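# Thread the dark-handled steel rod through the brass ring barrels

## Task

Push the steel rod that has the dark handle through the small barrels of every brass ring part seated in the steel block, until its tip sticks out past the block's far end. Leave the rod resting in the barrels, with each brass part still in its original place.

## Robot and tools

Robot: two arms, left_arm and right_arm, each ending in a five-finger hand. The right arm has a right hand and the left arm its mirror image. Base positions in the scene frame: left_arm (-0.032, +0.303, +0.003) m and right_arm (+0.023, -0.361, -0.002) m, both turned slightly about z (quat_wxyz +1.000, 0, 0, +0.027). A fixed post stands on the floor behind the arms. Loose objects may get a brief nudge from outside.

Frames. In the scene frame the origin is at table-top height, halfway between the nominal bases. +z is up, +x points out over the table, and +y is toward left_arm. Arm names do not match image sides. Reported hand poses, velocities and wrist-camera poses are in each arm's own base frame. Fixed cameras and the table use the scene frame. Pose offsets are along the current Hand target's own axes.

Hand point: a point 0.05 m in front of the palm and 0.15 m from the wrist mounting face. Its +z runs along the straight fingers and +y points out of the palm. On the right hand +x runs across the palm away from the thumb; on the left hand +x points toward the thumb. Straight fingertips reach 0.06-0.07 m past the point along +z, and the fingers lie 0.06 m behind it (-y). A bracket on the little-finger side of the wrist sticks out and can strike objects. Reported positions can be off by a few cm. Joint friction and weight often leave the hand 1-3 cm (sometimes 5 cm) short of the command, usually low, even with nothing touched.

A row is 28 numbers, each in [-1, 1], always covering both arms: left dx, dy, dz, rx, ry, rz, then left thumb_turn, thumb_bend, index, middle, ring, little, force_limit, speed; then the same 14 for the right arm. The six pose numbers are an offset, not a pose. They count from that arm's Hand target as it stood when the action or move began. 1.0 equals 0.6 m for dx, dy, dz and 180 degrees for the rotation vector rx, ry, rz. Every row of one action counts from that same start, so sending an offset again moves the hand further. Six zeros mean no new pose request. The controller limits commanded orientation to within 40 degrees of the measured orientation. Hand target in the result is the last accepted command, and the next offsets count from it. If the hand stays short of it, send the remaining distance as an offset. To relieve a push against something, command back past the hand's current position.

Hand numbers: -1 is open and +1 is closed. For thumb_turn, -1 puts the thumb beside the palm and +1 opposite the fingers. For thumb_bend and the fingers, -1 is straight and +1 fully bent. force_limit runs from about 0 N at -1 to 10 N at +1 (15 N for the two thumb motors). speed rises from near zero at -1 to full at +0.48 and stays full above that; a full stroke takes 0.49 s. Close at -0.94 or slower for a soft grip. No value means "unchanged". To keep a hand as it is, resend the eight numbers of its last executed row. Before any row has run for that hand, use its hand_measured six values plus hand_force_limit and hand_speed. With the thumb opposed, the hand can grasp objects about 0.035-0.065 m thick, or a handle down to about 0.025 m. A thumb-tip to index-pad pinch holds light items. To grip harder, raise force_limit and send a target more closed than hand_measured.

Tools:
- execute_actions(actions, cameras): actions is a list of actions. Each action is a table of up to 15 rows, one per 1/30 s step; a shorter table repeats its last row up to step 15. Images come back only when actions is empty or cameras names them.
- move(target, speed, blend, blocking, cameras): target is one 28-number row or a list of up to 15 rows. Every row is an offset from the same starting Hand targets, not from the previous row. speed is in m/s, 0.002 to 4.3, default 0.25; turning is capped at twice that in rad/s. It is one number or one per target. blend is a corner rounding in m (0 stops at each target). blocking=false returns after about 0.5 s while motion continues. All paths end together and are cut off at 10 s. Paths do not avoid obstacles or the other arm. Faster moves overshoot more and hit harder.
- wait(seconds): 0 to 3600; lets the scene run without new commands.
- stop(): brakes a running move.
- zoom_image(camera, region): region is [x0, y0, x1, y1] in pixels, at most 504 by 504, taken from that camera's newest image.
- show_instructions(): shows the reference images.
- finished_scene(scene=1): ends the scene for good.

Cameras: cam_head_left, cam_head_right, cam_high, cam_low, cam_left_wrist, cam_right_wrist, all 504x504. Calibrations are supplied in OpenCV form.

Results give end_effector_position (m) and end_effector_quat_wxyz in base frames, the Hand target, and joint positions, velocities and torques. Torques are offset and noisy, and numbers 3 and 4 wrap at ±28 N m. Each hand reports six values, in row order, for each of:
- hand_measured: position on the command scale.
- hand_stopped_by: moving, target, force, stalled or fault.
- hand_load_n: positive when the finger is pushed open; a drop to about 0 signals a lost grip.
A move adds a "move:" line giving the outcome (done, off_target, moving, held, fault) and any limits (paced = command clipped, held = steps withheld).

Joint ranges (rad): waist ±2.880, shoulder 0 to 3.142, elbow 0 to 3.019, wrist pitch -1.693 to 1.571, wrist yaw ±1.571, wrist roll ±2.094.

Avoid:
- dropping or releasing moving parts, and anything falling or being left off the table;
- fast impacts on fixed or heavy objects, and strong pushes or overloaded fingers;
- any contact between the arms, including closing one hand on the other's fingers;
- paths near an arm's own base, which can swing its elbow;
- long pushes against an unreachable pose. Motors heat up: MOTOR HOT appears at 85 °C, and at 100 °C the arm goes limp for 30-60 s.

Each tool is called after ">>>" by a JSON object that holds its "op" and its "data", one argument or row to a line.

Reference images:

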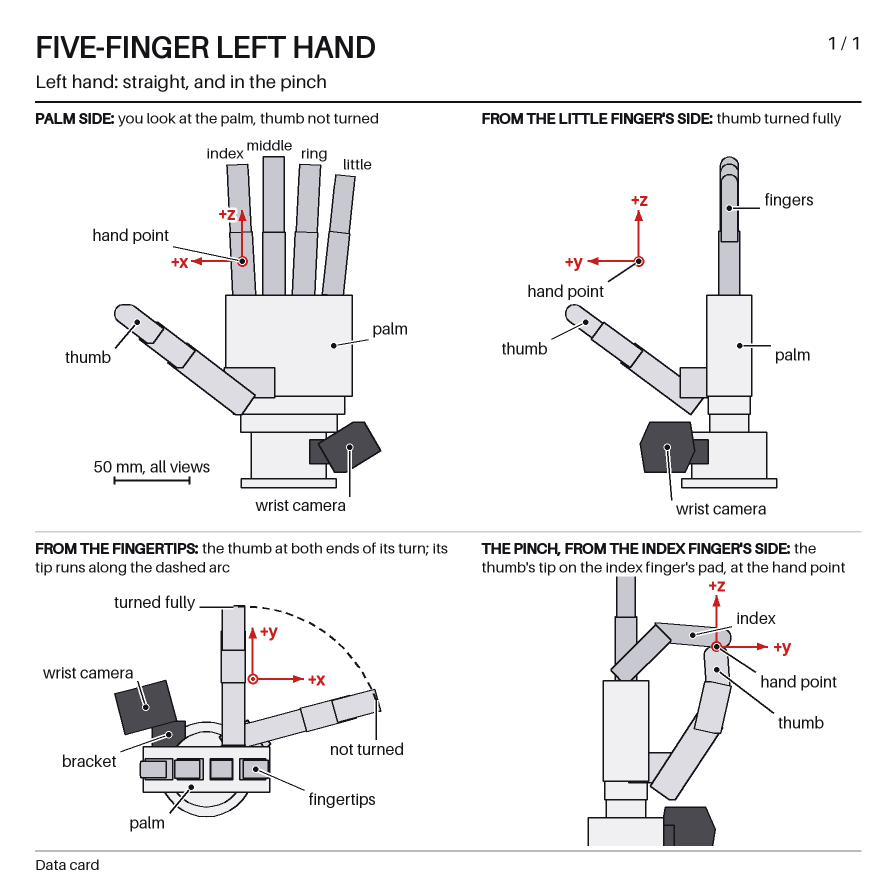

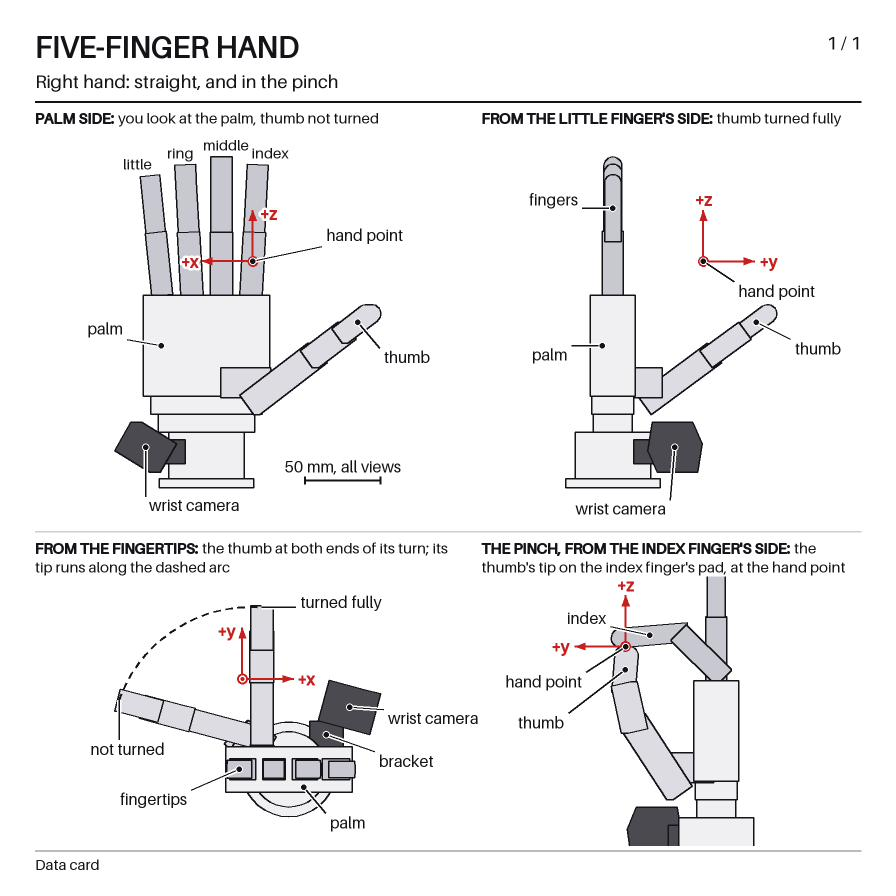

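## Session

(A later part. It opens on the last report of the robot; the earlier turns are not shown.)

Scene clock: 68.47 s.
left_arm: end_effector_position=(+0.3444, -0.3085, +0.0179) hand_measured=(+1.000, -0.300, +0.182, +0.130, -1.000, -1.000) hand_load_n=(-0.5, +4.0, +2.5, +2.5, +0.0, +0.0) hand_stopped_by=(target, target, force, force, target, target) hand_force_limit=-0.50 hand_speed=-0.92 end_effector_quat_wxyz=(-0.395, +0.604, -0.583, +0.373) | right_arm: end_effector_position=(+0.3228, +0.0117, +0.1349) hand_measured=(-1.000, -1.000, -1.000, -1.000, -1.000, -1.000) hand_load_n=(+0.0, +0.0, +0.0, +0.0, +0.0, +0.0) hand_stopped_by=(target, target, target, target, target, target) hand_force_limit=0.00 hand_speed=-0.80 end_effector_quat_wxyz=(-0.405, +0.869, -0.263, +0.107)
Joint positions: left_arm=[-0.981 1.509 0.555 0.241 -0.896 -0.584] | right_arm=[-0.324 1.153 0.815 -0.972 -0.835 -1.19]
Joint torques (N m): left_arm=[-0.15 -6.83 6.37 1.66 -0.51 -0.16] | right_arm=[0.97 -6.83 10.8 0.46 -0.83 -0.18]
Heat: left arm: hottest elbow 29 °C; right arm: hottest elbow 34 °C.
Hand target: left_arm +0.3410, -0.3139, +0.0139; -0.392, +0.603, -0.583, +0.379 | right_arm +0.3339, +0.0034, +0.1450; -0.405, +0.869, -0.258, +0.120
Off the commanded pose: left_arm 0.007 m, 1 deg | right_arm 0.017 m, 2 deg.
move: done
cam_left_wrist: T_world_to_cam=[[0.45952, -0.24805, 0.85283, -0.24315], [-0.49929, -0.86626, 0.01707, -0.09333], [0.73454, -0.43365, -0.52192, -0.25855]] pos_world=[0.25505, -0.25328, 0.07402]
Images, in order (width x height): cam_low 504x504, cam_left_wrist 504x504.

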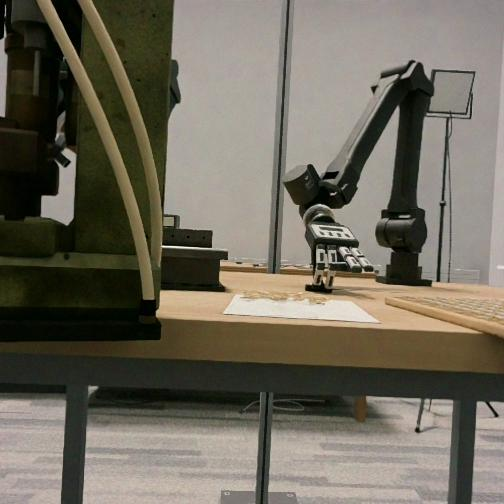

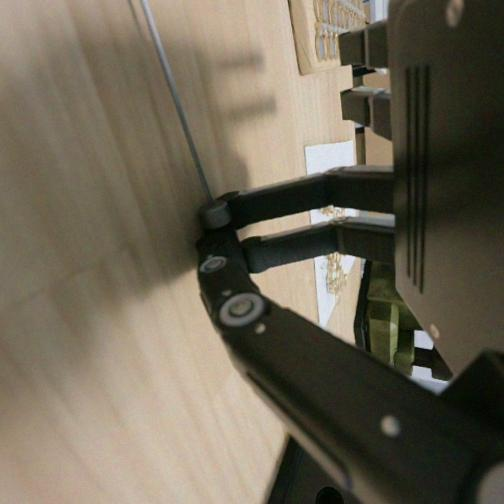

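>>> {"op": "move", "data": {
  "target": [0,0.0038,0.0017,0,0,0,1,-0.3,0.3,0.3,-1,-1,-0.5,-0.92,0,0,0,0,0,0,-1,-1,-1,-1,-1,-1,0,-0.8],
  "speed": 0.02,
  "cameras": ["cam_left_wrist","cam_low"]
}}

>>> {"op": "zoom_image", "data": {
  "camera": "cam_low",
  "region": [290, 250, 350, 310]
}}

>>> {"op": "zoom_image", "data": {
  "camera": "cam_left_wrist",
  "region": [100, 0, 320, 300]
}}

Scene clock: 69.10 s.
left_arm: end_effector_position=(+0.3451, -0.3096, +0.0174) hand_measured=(+1.000, -0.300, +0.182, +0.130, -1.000, -1.000) hand_load_n=(+0.0, +4.0, +2.5, +2.5, +0.0, +0.0) hand_stopped_by=(target, target, force, force, target, target) hand_force_limit=-0.50 hand_speed=-0.92 end_effector_quat_wxyz=(-0.395, +0.604, -0.581, +0.376) | right_arm: end_effector_position=(+0.3228, +0.0117, +0.1349) hand_measured=(-1.000, -1.000, -1.000, -1.000, -1.000, -1.000) hand_load_n=(+0.0, +0.0, +0.0, +0.0, +0.0, +0.0) hand_stopped_by=(target, target, target, target, target, target) hand_force_limit=0.00 hand_speed=-0.80 end_effector_quat_wxyz=(-0.405, +0.869, -0.263, +0.107)
Joint positions: left_arm=[-0.981 1.514 0.555 0.251 -0.896 -0.584] | right_arm=[-0.324 1.153 0.815 -0.972 -0.835 -1.19]
Joint torques (N m): left_arm=[-0.15 -6.71 6.22 1.65 -0.48 -0.16] | right_arm=[0.73 -6.77 10.81 0.54 -0.83 -0.18]
Heat: left arm: hottest elbow 29 °C; right arm: hottest elbow 34 °C.
Hand target: left_arm +0.3410, -0.3139, +0.0115; -0.392, +0.603, -0.583, +0.379 | right_arm +0.3339, +0.0034, +0.1450; -0.405, +0.869, -0.258, +0.120
Off the commanded pose: left_arm 0.008 m, 1 deg | right_arm 0.017 m, 2 deg.
move: done
cam_left_wrist: T_world_to_cam=[[0.45695, -0.24415, 0.85533, -0.2413], [-0.49899, -0.86639, 0.01927, -0.09397], [0.73635, -0.4356, -0.51773, -0.26113]] pos_world=[0.25565, -0.25408, 0.07301]
Images, in order (width x height): cam_low 504x504, cam_left_wrist 504x504.

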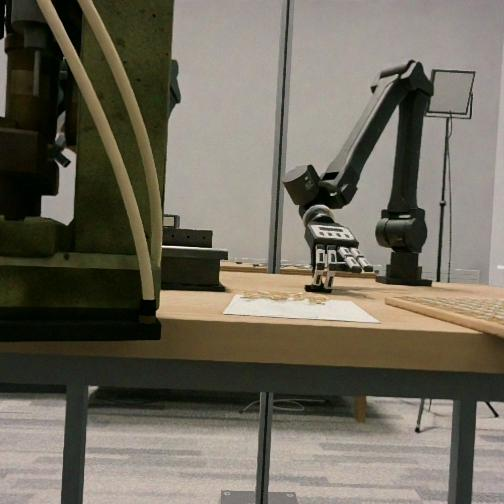

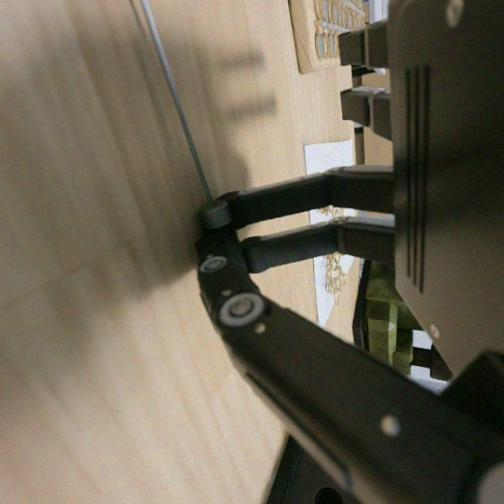

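Scaled by 8.400 from the camera's image (finer frame: 720x720).

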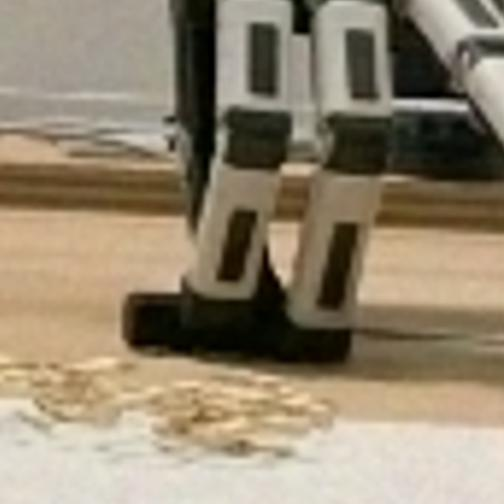

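Scaled by 1.680 from the camera's image (finer frame: 720x720).

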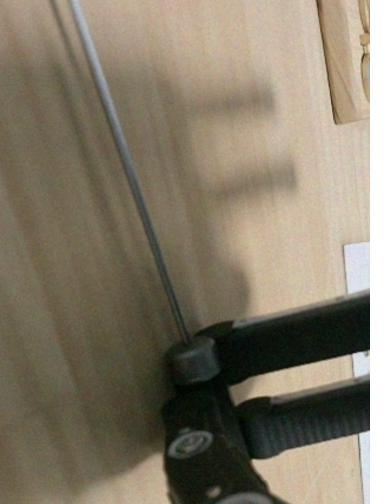

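>>> {"op": "move", "data": {
  "target": [0,0,0,0,0,0,1,-0.3,-0.3,-0.3,-1,-1,-0.5,-0.88,0,0,0,0,0,0,-1,-1,-1,-1,-1,-1,0,-0.8],
  "cameras": ["cam_left_wrist","cam_low"]
}}

>>> {"op": "zoom_image", "data": {
  "camera": "cam_low",
  "region": [290, 250, 370, 310]
}}

>>> {"op": "zoom_image", "data": {
  "camera": "cam_left_wrist",
  "region": [100, 100, 320, 300]
}}

Scene clock: 70.97 s.
left_arm: end_effector_position=(+0.3449, -0.3101, +0.0175) hand_measured=(+1.000, -0.300, -0.300, -0.300, -1.000, -1.000) hand_load_n=(+0.0, +0.0, +0.0, +0.0, +0.0, +0.0) hand_stopped_by=(target, target, target, target, target, target) hand_force_limit=-0.50 hand_speed=-0.88 end_effector_quat_wxyz=(-0.395, +0.604, -0.581, +0.376) | right_arm: end_effector_position=(+0.3228, +0.0117, +0.1349) hand_measured=(-1.000, -1.000, -1.000, -1.000, -1.000, -1.000) hand_load_n=(+0.0, +0.0, +0.0, +0.0, +0.0, +0.0) hand_stopped_by=(target, target, target, target, target, target) hand_force_limit=0.00 hand_speed=-0.80 end_effector_quat_wxyz=(-0.405, +0.869, -0.263, +0.107)
Joint positions: left_arm=[-0.982 1.515 0.555 0.253 -0.896 -0.584] | right_arm=[-0.324 1.153 0.815 -0.972 -0.835 -1.19]
Joint torques (N m): left_arm=[-0.09 -6.71 6.22 1.61 -0.48 -0.16] | right_arm=[0.85 -6.89 10.8 0.47 -0.82 -0.18]
Heat: left arm: hottest elbow 29 °C; right arm: hottest elbow 34 °C.
Hand target: left_arm +0.3410, -0.3139, +0.0114; -0.392, +0.603, -0.583, +0.378 | right_arm +0.3339, +0.0034, +0.1450; -0.405, +0.869, -0.258, +0.120
Off the commanded pose: left_arm 0.008 m, 1 deg | right_arm 0.017 m, 2 deg.
move: done
cam_left_wrist: T_world_to_cam=[[0.45596, -0.24394, 0.85592, -0.24106], [-0.49985, -0.86589, 0.01949, -0.09417], [0.73638, -0.43671, -0.51675, -0.26156]] pos_world=[0.25545, -0.25458, 0.07301]
Images, in order (width x height): cam_low 504x504, cam_left_wrist 504x504.

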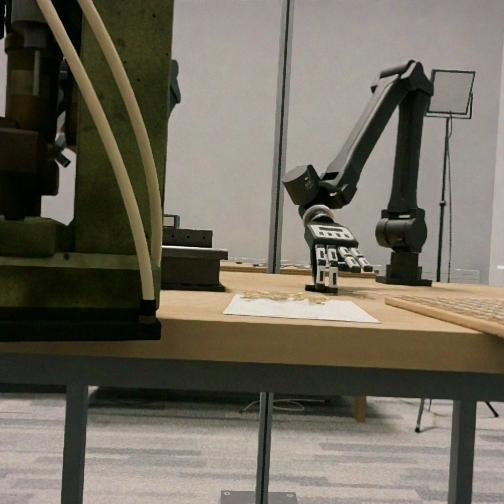

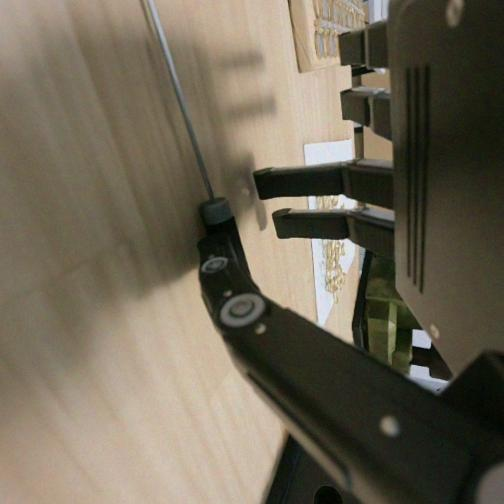

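Scaled by 6.300 from the camera's image (finer frame: 720x720).

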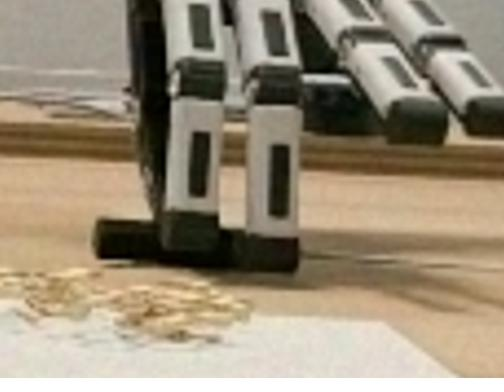

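Scaled by 2.291 from the camera's image (finer frame: 720x720).

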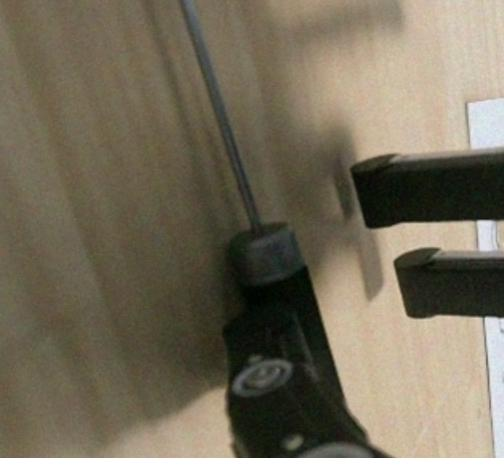

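>>> {"op": "move", "data": {
  "target": [
    [0,-0.004,-0.0238,0,0,0,1,-0.3,-0.3,-0.3,-1,-1,-0.5,-0.88,0,0,0,0,0,0,-1,-1,-1,-1,-1,-1,0,-0.8],
    [0,-0.202,-0.1118,0,0,0,1,-0.3,-0.3,-0.3,-1,-1,-0.5,-0.88,0,0,0,0,0,0,-1,-1,-1,-1,-1,-1,0,-0.8],
    [-0.479,-0.251,-0.297,0,0,0,1,-0.3,-0.3,-0.3,-1,-1,-0.5,-0.88,0,0,0,0,0,0,-1,-1,-1,-1,-1,-1,0,-0.8]
  ],
  "speed": [0.03,0.12,0.2],
  "blend": [0,0.03,0],
  "cameras": ["cam_left_wrist","cam_low","cam_head_left","cam_high"]
}}

Scene clock: 75.83 s.
left_arm: end_effector_position=(+0.2317, -0.0337, +0.2117) hand_measured=(+1.000, -0.300, -0.300, -0.300, -1.000, -1.000) hand_load_n=(+0.0, +0.5, +0.0, +0.0, +0.0, +0.0) hand_stopped_by=(target, target, target, target, target, target) hand_force_limit=-0.50 hand_speed=-0.88 end_effector_quat_wxyz=(-0.385, +0.604, -0.585, +0.379) | right_arm: end_effector_position=(+0.3228, +0.0117, +0.1349) hand_measured=(-1.000, -1.000, -1.000, -1.000, -1.000, -1.000) hand_load_n=(+0.0, +0.0, +0.0, +0.0, +0.0, +0.0) hand_stopped_by=(target, target, target, target, target, target) hand_force_limit=0.00 hand_speed=-0.80 end_effector_quat_wxyz=(-0.405, +0.869, -0.263, +0.107)
Joint positions: left_arm=[-0.07 0.123 0.48 -0.787 -0.085 -0.047] | right_arm=[-0.324 1.153 0.815 -0.972 -0.835 -1.19]
Joint torques (N m): left_arm=[2.02 3.78 11.54 0.92 0.15 0.01] | right_arm=[0.91 -6.77 10.78 0.49 -0.81 -0.19]
Heat: left arm: hottest elbow 29 °C; right arm: hottest elbow 34 °C.
Hand target: left_arm +0.2300, -0.0301, +0.2217; -0.392, +0.603, -0.583, +0.379 | right_arm +0.3339, +0.0034, +0.1450; -0.405, +0.869, -0.258, +0.120
Off the commanded pose: left_arm 0.011 m, 1 deg | right_arm 0.017 m, 2 deg.
move: off_target (left_arm)
cam_left_wrist: T_world_to_cam=[[0.46171, -0.23995, 0.85396, -0.28901], [-0.51163, -0.85848, 0.0354, 0.08444], [0.72461, -0.45325, -0.51914, 0.04551]] pos_world=[0.14366, 0.02377, 0.26744]
Images, in order (width x height): cam_head_left 504x504, cam_high 504x504, cam_low 504x504, cam_left_wrist 504x504.

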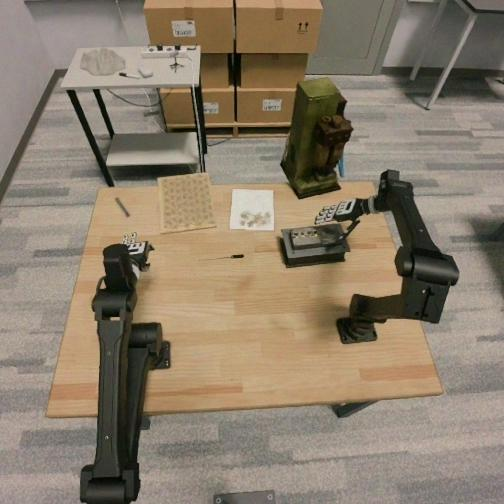

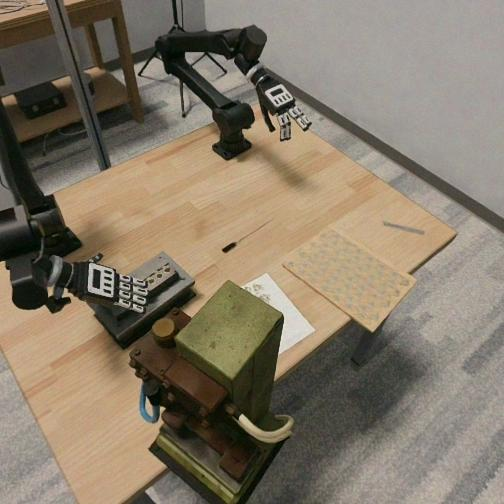

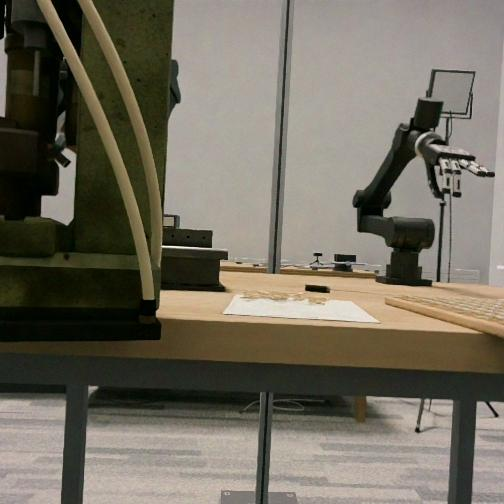

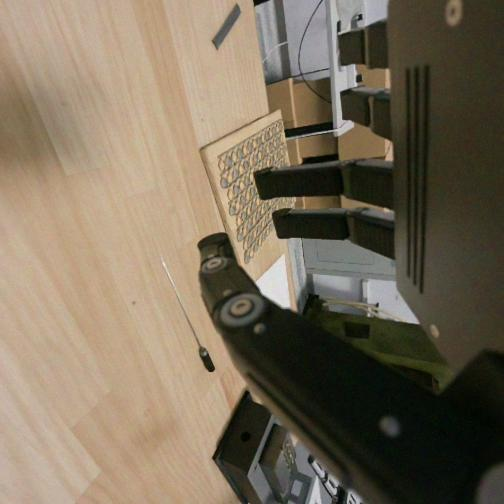

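>>> {"op": "zoom_image", "data": {
  "camera": "cam_head_left",
  "region": [190, 220, 260, 290]
}}

>>> {"op": "zoom_image", "data": {
  "camera": "cam_head_right",
  "region": [190, 220, 260, 290]
}}

>>> {"op": "zoom_image", "data": {
  "camera": "cam_high",
  "region": [210, 200, 290, 280]
}}

Scaled by 7.200 from the camera's image (finer frame: 720x720).

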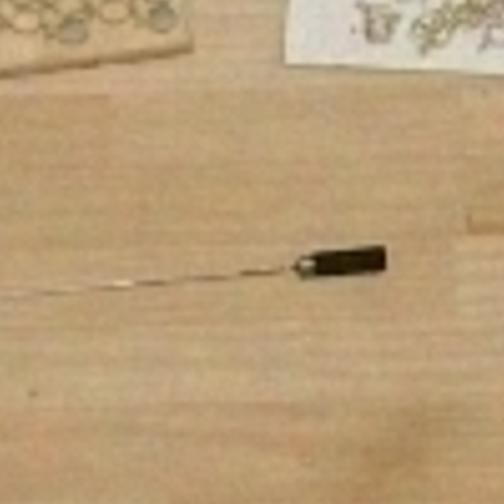

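This scene's latest camera images include none from cam_head_right. They are from: cam_head_left, cam_high, cam_low, cam_left_wrist. cam_head_right's image comes with the result of a call that names it in "cameras".

Scaled by 6.300 from the camera's image (finer frame: 720x720).

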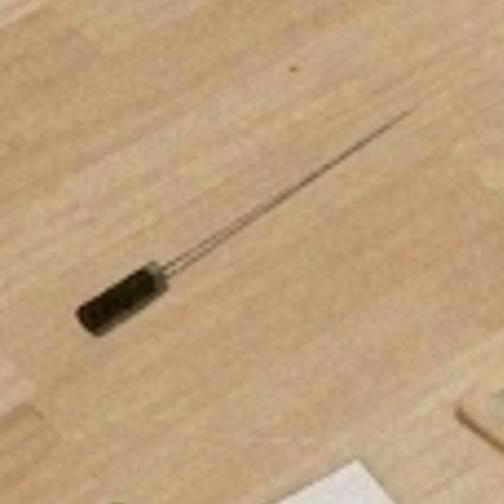

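>>> {"op": "move", "data": {
  "target": [
    [0,0,0,0,0,0,1,-0.3,-0.3,-0.3,-1,-1,-0.5,-0.88,0,-0.1277,-0.1071,0,0,0,1,-0.3,-0.4,-0.4,-1,-1,0,-0.3],
    [0,0,0,0,0,0,1,-0.3,-0.3,-0.3,-1,-1,-0.5,-0.88,-0.3657,-0.3912,0.3493,0.0819,0.2648,0.1655,1,-0.3,-0.4,-0.4,-1,-1,0,-0.3],
    [0,0,0,0,0,0,1,-0.3,-0.3,-0.3,-1,-1,-0.5,-0.88,-0.3657,-0.2762,0.4457,0.0819,0.2648,0.1655,1,-0.3,-0.4,-0.4,-1,-1,0,-0.3]
  ],
  "speed": 0.2,
  "blend": [0.04,0.03,0],
  "cameras": ["cam_right_wrist","cam_low","cam_head_left","cam_high"]
}}

>>> {"op": "zoom_image", "data": {
  "camera": "cam_low",
  "region": [250, 160, 400, 310]
}}

Scene clock: 81.10 s.
left_arm: end_effector_position=(+0.2317, -0.0338, +0.2117) hand_measured=(+1.000, -0.300, -0.300, -0.300, -1.000, -1.000) hand_load_n=(+0.0, +0.0, +0.0, +0.0, +0.0, +0.0) hand_stopped_by=(target, target, target, target, target, target) hand_force_limit=-0.50 hand_speed=-0.88 end_effector_quat_wxyz=(-0.385, +0.604, -0.586, +0.379) | right_arm: end_effector_position=(+0.3218, +0.3774, +0.0988) hand_measured=(+1.000, -0.300, -0.400, -0.400, -1.000, -1.000) hand_load_n=(+0.0, +0.0, +0.0, +0.5, +0.0, +0.0) hand_stopped_by=(target, target, target, target, target, target) hand_force_limit=0.00 hand_speed=-0.30 end_effector_quat_wxyz=(-0.379, +0.603, -0.586, +0.387)
Joint positions: left_arm=[-0.07 0.123 0.48 -0.787 -0.084 -0.047] | right_arm=[1.116 1.411 0.773 -0.161 0.956 0.673]
Joint torques (N m): left_arm=[2.08 3.72 11.54 0.92 0.14 0.02] | right_arm=[2.73 -11.4 7.49 2.26 0.73 0.13]
Heat: left arm: hottest elbow 30 °C; right arm: hottest elbow 34 °C.
Hand target: left_arm +0.2300, -0.0302, +0.2217; -0.391, +0.603, -0.583, +0.379 | right_arm +0.3201, +0.3840, +0.1001; -0.388, +0.598, -0.589, +0.382
Off the commanded pose: left_arm 0.011 m, 1 deg | right_arm 0.007 m, 1 deg.
move: done
cam_right_wrist: T_world_to_cam=[[-0.37687, -0.25298, -0.89105, 0.30785], [-0.59634, 0.80236, 0.02442, -0.1182], [0.70877, 0.54057, -0.45325, -0.27514]] pos_world=[0.24054, 0.32145, 0.15249]
Images, in order (width x height): cam_head_left 504x504, cam_high 504x504, cam_low 504x504, cam_right_wrist 504x504.

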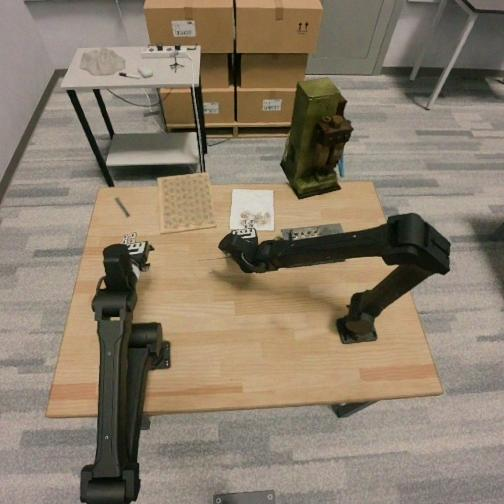

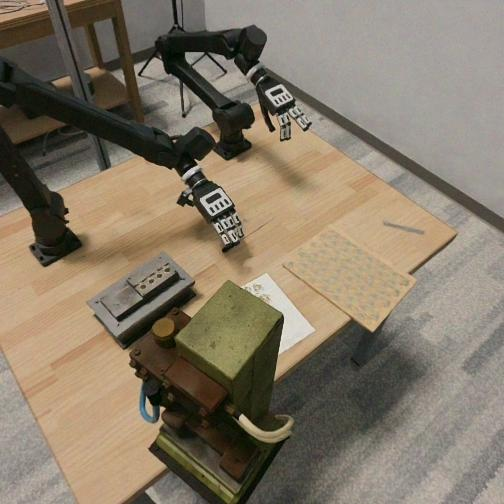

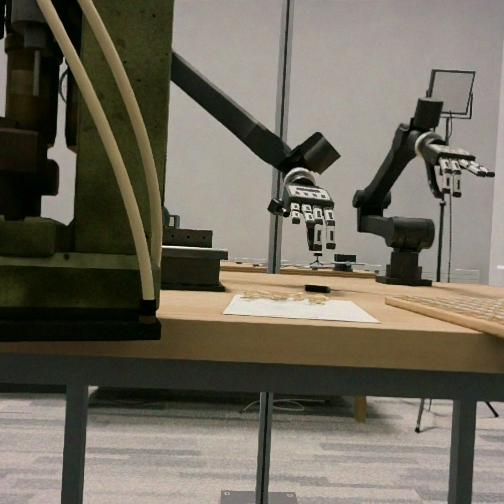

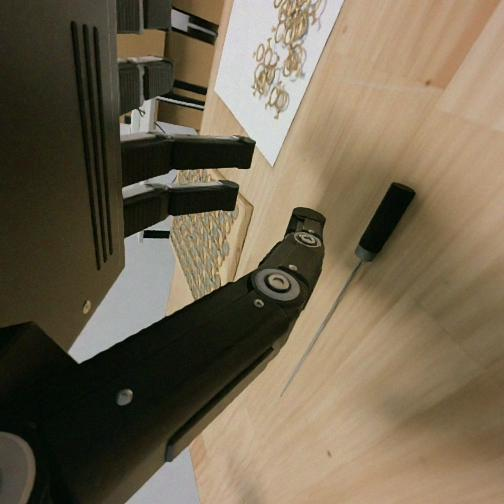

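Scaled by 3.360 from the camera's image (finer frame: 720x720).

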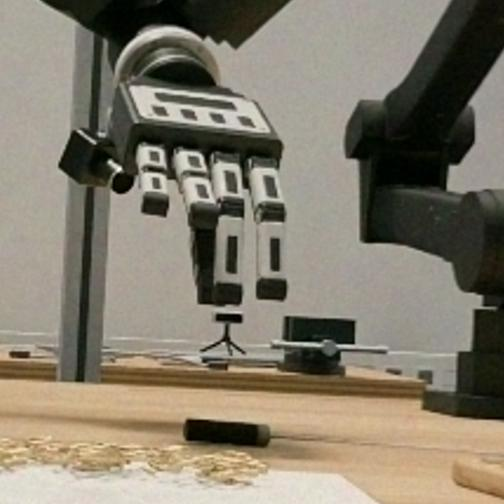

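>>> {"op": "move", "data": {
  "target": [0,0,0,0,0,0,1,-0.3,-0.3,-0.3,-1,-1,-0.5,-0.88,-0.0132,0.0565,0.0327,0,0,0,1,-0.3,-0.4,-0.4,-1,-1,0,-0.3],
  "speed": 0.08,
  "cameras": ["cam_right_wrist","cam_low"]
}}

>>> {"op": "zoom_image", "data": {
  "camera": "cam_low",
  "region": [270, 200, 370, 300]
}}

>>> {"op": "zoom_image", "data": {
  "camera": "cam_right_wrist",
  "region": [200, 120, 450, 370]
}}

Scene clock: 83.10 s.
left_arm: end_effector_position=(+0.2317, -0.0338, +0.2117) hand_measured=(+1.000, -0.300, -0.300, -0.300, -1.000, -1.000) hand_load_n=(+0.0, +0.0, +0.0, +0.0, +0.0, +0.0) hand_stopped_by=(target, target, target, target, target, target) hand_force_limit=-0.50 hand_speed=-0.88 end_effector_quat_wxyz=(-0.385, +0.604, -0.586, +0.379) | right_arm: end_effector_position=(+0.3267, +0.3873, +0.0637) hand_measured=(+1.000, -0.300, -0.400, -0.400, -1.000, -1.000) hand_load_n=(+0.0, +0.0, -0.5, +0.0, -0.5, +0.0) hand_stopped_by=(target, target, target, target, target, target) hand_force_limit=0.00 hand_speed=-0.30 end_effector_quat_wxyz=(-0.382, +0.600, -0.587, +0.386)
Joint positions: left_arm=[-0.07 0.123 0.48 -0.787 -0.084 -0.047] | right_arm=[1.116 1.509 0.755 -0.037 0.956 0.674]
Joint torques (N m): left_arm=[2.08 3.78 11.54 0.92 0.14 0.01] | right_arm=[2.9 -11.69 6.65 2.28 0.7 0.13]
Heat: left arm: hottest elbow 31 °C; right arm: hottest elbow 34 °C.
Hand target: left_arm +0.2300, -0.0302, +0.2217; -0.391, +0.603, -0.583, +0.379 | right_arm +0.3241, +0.3921, +0.0612; -0.388, +0.597, -0.589, +0.382
Off the commanded pose: left_arm 0.011 m, 1 deg | right_arm 0.006 m, 1 deg.
move: done
cam_right_wrist: T_world_to_cam=[[-0.37364, -0.24517, -0.89459, 0.27705], [-0.59587, 0.80256, 0.02893, -0.12291], [0.71086, 0.54387, -0.44596, -0.30226]] pos_world=[0.24515, 0.33096, 0.11661]
Images, in order (width x height): cam_low 504x504, cam_right_wrist 504x504.

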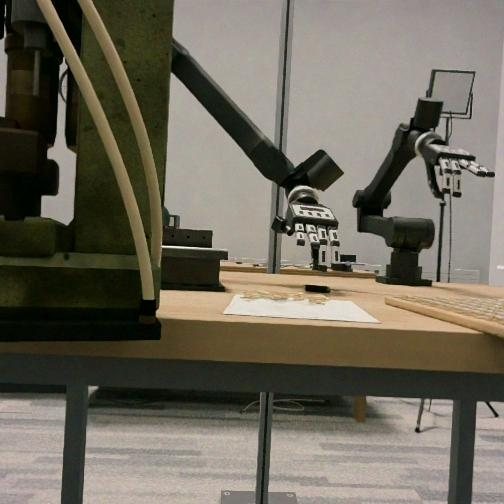

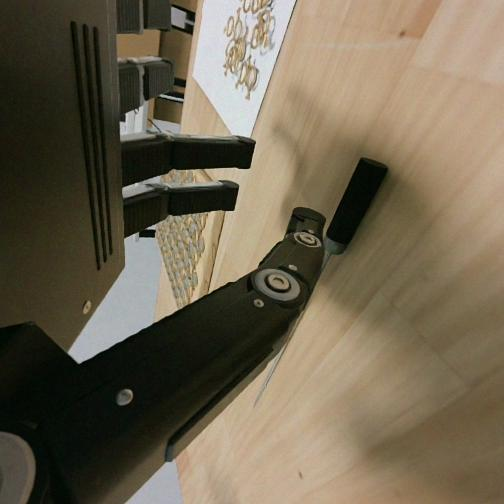

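Scaled by 5.040 from the camera's image (finer frame: 720x720).

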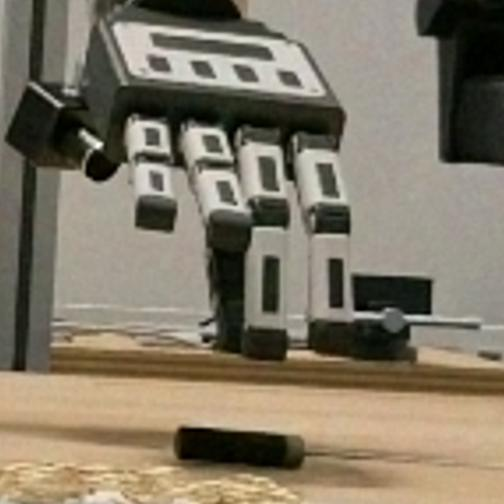

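Scaled by 2.016 from the camera's image (finer frame: 720x720).

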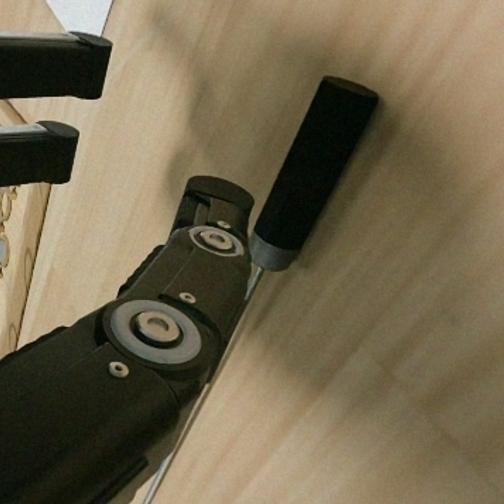

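>>> {"op": "move", "data": {
  "target": [0,0,0,0,0,0,1,-0.3,-0.3,-0.3,-1,-1,-0.5,-0.88,0.0132,0.0438,0.0083,0,0,0,1,-0.3,-0.4,-0.4,-1,-1,0,-0.3],
  "speed": 0.05,
  "cameras": ["cam_right_wrist","cam_low"]
}}

>>> {"op": "zoom_image", "data": {
  "camera": "cam_low",
  "region": [270, 210, 370, 310]
}}

>>> {"op": "zoom_image", "data": {
  "camera": "cam_right_wrist",
  "region": [200, 120, 450, 370]
}}

Scene clock: 85.50 s.
left_arm: end_effector_position=(+0.2317, -0.0338, +0.2117) hand_measured=(+1.000, -0.300, -0.300, -0.300, -1.000, -1.000) hand_load_n=(+0.0, +0.0, +0.0, +0.0, -0.5, +0.0) hand_stopped_by=(target, target, target, target, target, target) hand_force_limit=-0.50 hand_speed=-0.88 end_effector_quat_wxyz=(-0.385, +0.604, -0.586, +0.379) | right_arm: end_effector_position=(+0.3223, +0.3791, +0.0398) hand_measured=(+1.000, -0.300, -0.400, -0.400, -1.000, -1.000) hand_load_n=(+0.0, +0.0, +0.0, +0.0, +0.0, +0.0) hand_stopped_by=(target, target, target, target, target, target) hand_force_limit=0.00 hand_speed=-0.30 end_effector_quat_wxyz=(-0.383, +0.599, -0.588, +0.386)
Joint positions: left_arm=[-0.07 0.123 0.48 -0.787 -0.084 -0.047] | right_arm=[1.118 1.544 0.707 0.047 0.959 0.678]
Joint torques (N m): left_arm=[2.02 3.78 11.54 0.91 0.15 0.01] | right_arm=[3.14 -11.4 6.13 2.26 0.74 0.16]
Heat: left arm: hottest elbow 31 °C; right arm: hottest elbow 33 °C.
Hand target: left_arm +0.2300, -0.0302, +0.2217; -0.391, +0.603, -0.583, +0.379 | right_arm +0.3180, +0.3839, +0.0351; -0.388, +0.598, -0.589, +0.382
Off the commanded pose: left_arm 0.011 m, 1 deg | right_arm 0.008 m, 1 deg.
move: done
cam_right_wrist: T_world_to_cam=[[-0.37238, -0.24177, -0.89604, 0.25041], [-0.59441, 0.8036, 0.0302, -0.11918], [0.71275, 0.54386, -0.44295, -0.30605]] pos_world=[0.24055, 0.32276, 0.09241]
Images, in order (width x height): cam_low 504x504, cam_right_wrist 504x504.

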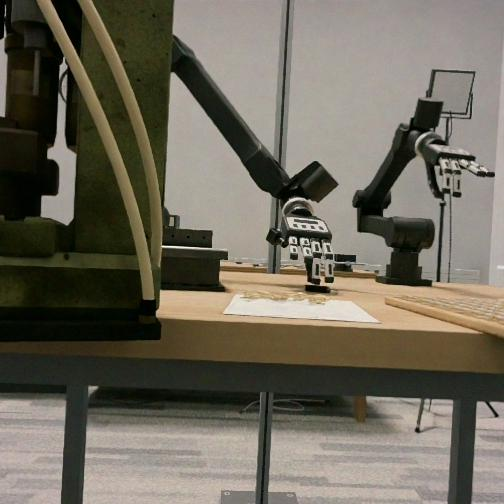

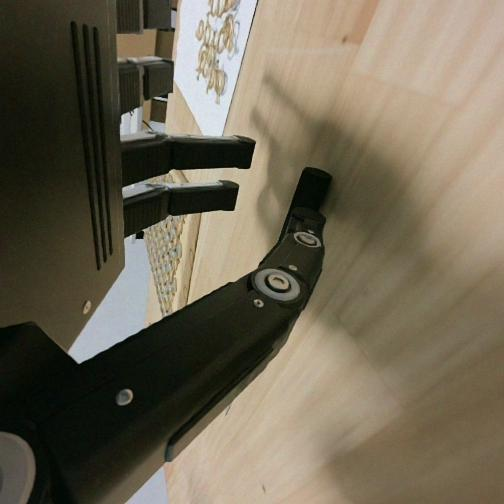

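Scaled by 5.040 from the camera's image (finer frame: 720x720).

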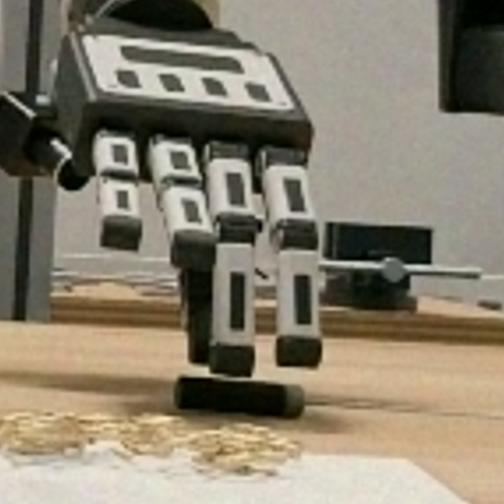

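Scaled by 2.016 from the camera's image (finer frame: 720x720).

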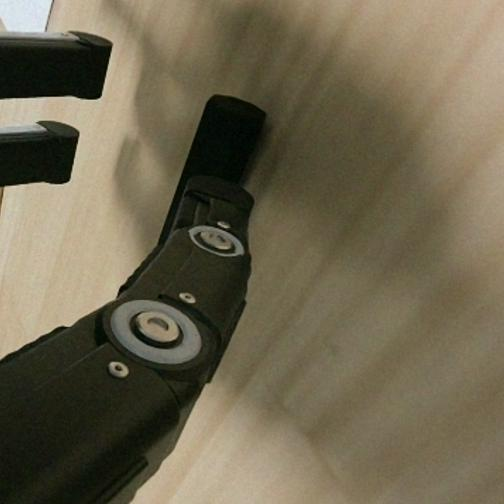

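>>> {"op": "move", "data": {
  "target": [0,0,0,0,0,0,1,-0.3,-0.3,-0.3,-1,-1,-0.5,-0.88,-0.0067,0.0137,0.0063,0,0,0,1,-0.3,-0.4,-0.4,-1,-1,0,-0.3],
  "speed": 0.03,
  "cameras": ["cam_right_wrist","cam_low"]
}}

>>> {"op": "zoom_image", "data": {
  "camera": "cam_low",
  "region": [280, 240, 350, 310]
}}

>>> {"op": "zoom_image", "data": {
  "camera": "cam_right_wrist",
  "region": [200, 120, 450, 370]
}}

Scene clock: 86.93 s.
left_arm: end_effector_position=(+0.2317, -0.0338, +0.2117) hand_measured=(+1.000, -0.300, -0.300, -0.300, -1.000, -1.000) hand_load_n=(+0.0, +0.0, +0.0, +0.0, +0.0, +0.0) hand_stopped_by=(target, target, target, target, target, target) hand_force_limit=-0.50 hand_speed=-0.88 end_effector_quat_wxyz=(-0.385, +0.604, -0.586, +0.379) | right_arm: end_effector_position=(+0.3219, +0.3813, +0.0292) hand_measured=(+1.000, -0.300, -0.400, -0.400, -1.000, -1.000) hand_load_n=(+0.0, +0.0, +0.0, +0.0, +0.0, +0.0) hand_stopped_by=(target, target, target, target, target, target) hand_force_limit=0.00 hand_speed=-0.30 end_effector_quat_wxyz=(-0.382, +0.600, -0.588, +0.387)
Joint positions: left_arm=[-0.07 0.123 0.48 -0.787 -0.084 -0.047] | right_arm=[1.121 1.575 0.707 0.07 0.962 0.683]
Joint torques (N m): left_arm=[2.08 3.72 11.55 0.91 0.15 0.01] | right_arm=[3.19 -11.52 6.31 2.19 0.74 0.16]
Heat: left arm: hottest elbow 31 °C; right arm: hottest elbow 33 °C.
Hand target: left_arm +0.2300, -0.0302, +0.2217; -0.391, +0.603, -0.583, +0.379 | right_arm +0.3181, +0.3880, +0.0260; -0.388, +0.598, -0.589, +0.382
Off the commanded pose: left_arm 0.011 m, 1 deg | right_arm 0.008 m, 1 deg.
move: done
cam_right_wrist: T_world_to_cam=[[-0.37416, -0.24468, -0.8945, 0.24289], [-0.59361, 0.80425, 0.02831, -0.12122], [0.71248, 0.54158, -0.44617, -0.31064]] pos_world=[0.24025, 0.32516, 0.08211]
Images, in order (width x height): cam_low 504x504, cam_right_wrist 504x504.

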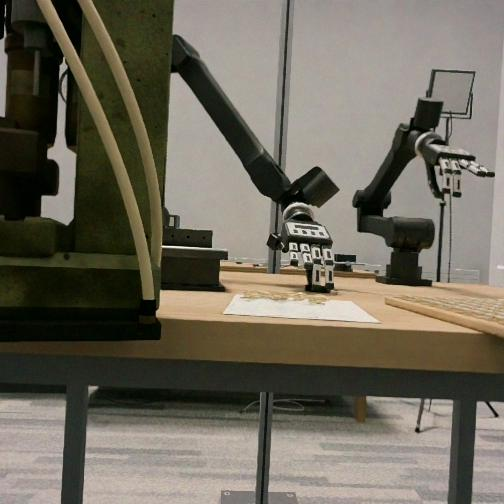

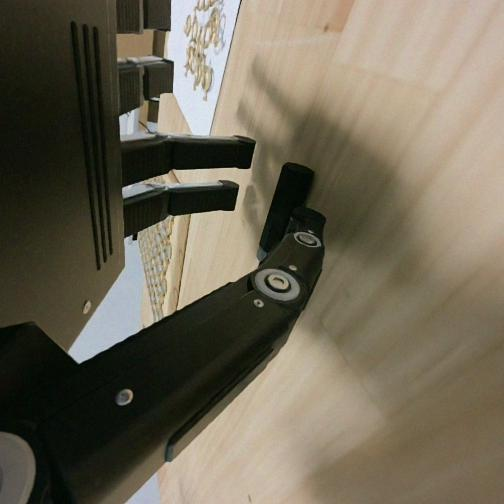

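Scaled by 7.200 from the camera's image (finer frame: 720x720).

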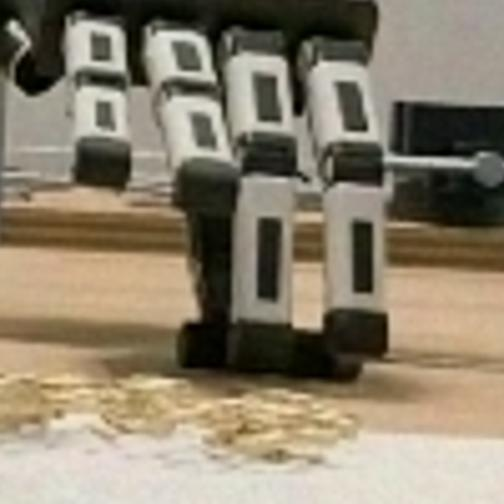

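Scaled by 2.016 from the camera's image (finer frame: 720x720).

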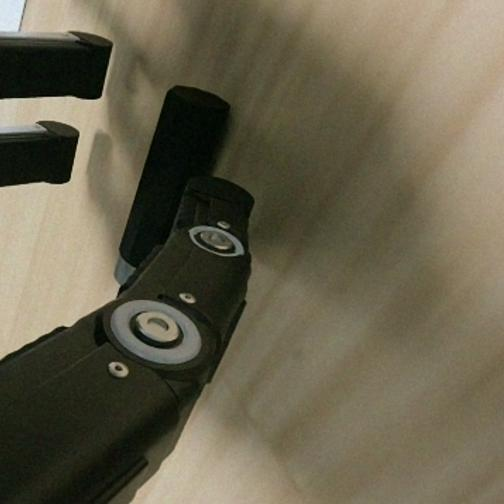

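>>> {"op": "move", "data": {
  "target": [0,0,0,0,0,0,1,-0.3,-0.3,-0.3,-1,-1,-0.5,-0.88,0,0,0,0,0,0,1,-0.3,0.3,0.3,-1,-1,-0.5,-0.92],
  "cameras": ["cam_right_wrist","cam_low"]
}}

>>> {"op": "zoom_image", "data": {
  "camera": "cam_low",
  "region": [280, 240, 350, 310]
}}

>>> {"op": "zoom_image", "data": {
  "camera": "cam_right_wrist",
  "region": [180, 100, 430, 350]
}}

Scene clock: 90.00 s.
left_arm: end_effector_position=(+0.2317, -0.0338, +0.2117) hand_measured=(+1.000, -0.300, -0.300, -0.300, -1.000, -1.000) hand_load_n=(+0.0, +0.0, -0.5, +0.0, +0.0, +0.0) hand_stopped_by=(target, target, target, target, target, target) hand_force_limit=-0.50 hand_speed=-0.88 end_effector_quat_wxyz=(-0.385, +0.604, -0.586, +0.379) | right_arm: end_effector_position=(+0.3220, +0.3812, +0.0292) hand_measured=(+1.000, -0.300, +0.174, +0.130, -1.000, -1.000) hand_load_n=(-1.5, +4.0, +3.0, +2.0, +0.0, +0.0) hand_stopped_by=(target, target, force, force, target, target) hand_force_limit=-0.50 hand_speed=-0.92 end_effector_quat_wxyz=(-0.382, +0.599, -0.588, +0.387)
Joint positions: left_arm=[-0.07 0.123 0.48 -0.787 -0.084 -0.047] | right_arm=[1.121 1.575 0.707 0.07 0.962 0.684]
Joint torques (N m): left_arm=[2.08 3.72 11.52 0.92 0.14 0.01] | right_arm=[3.19 -11.34 6.28 2.18 0.74 0.15]
Heat: left arm: hottest elbow 32 °C; right arm: hottest elbow 33 °C.
Hand target: left_arm +0.2300, -0.0302, +0.2217; -0.391, +0.603, -0.583, +0.379 | right_arm +0.3181, +0.3880, +0.0260; -0.388, +0.598, -0.589, +0.382
Off the commanded pose: left_arm 0.011 m, 1 deg | right_arm 0.008 m, 1 deg.
move: done
cam_right_wrist: T_world_to_cam=[[-0.37402, -0.24432, -0.89466, 0.24276], [-0.59326, 0.80451, 0.02831, -0.12139], [0.71285, 0.54136, -0.44585, -0.31068]] pos_world=[0.24025, 0.32516, 0.08211]
Images, in order (width x height): cam_low 504x504, cam_right_wrist 504x504.

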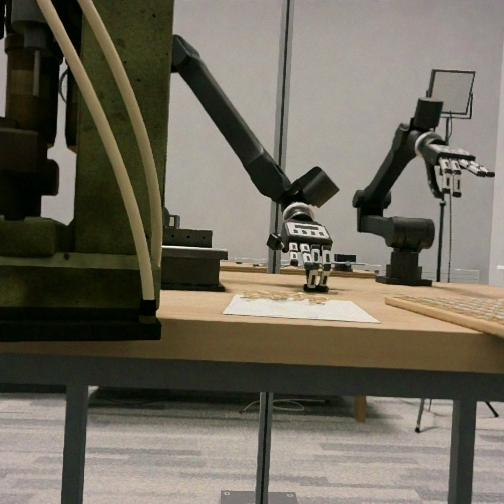

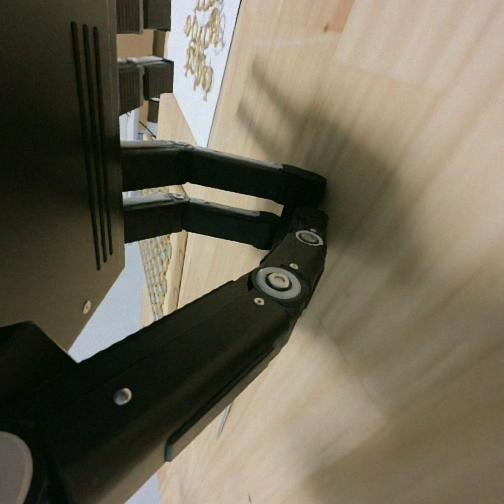

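Scaled by 7.200 from the camera's image (finer frame: 720x720).

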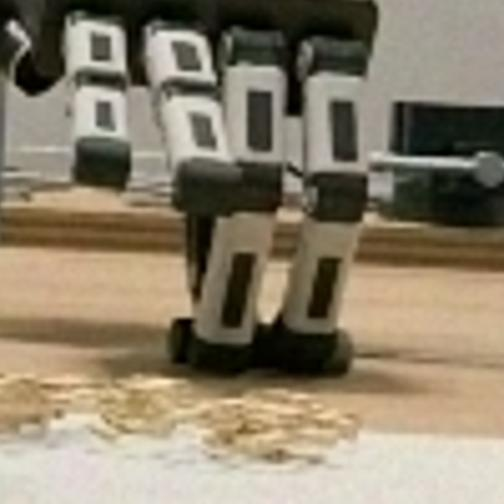

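Scaled by 2.016 from the camera's image (finer frame: 720x720).

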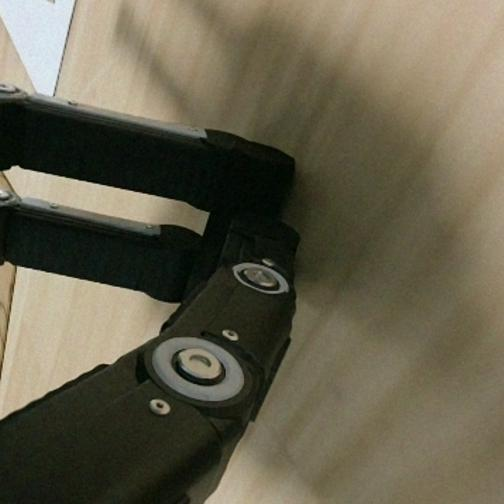

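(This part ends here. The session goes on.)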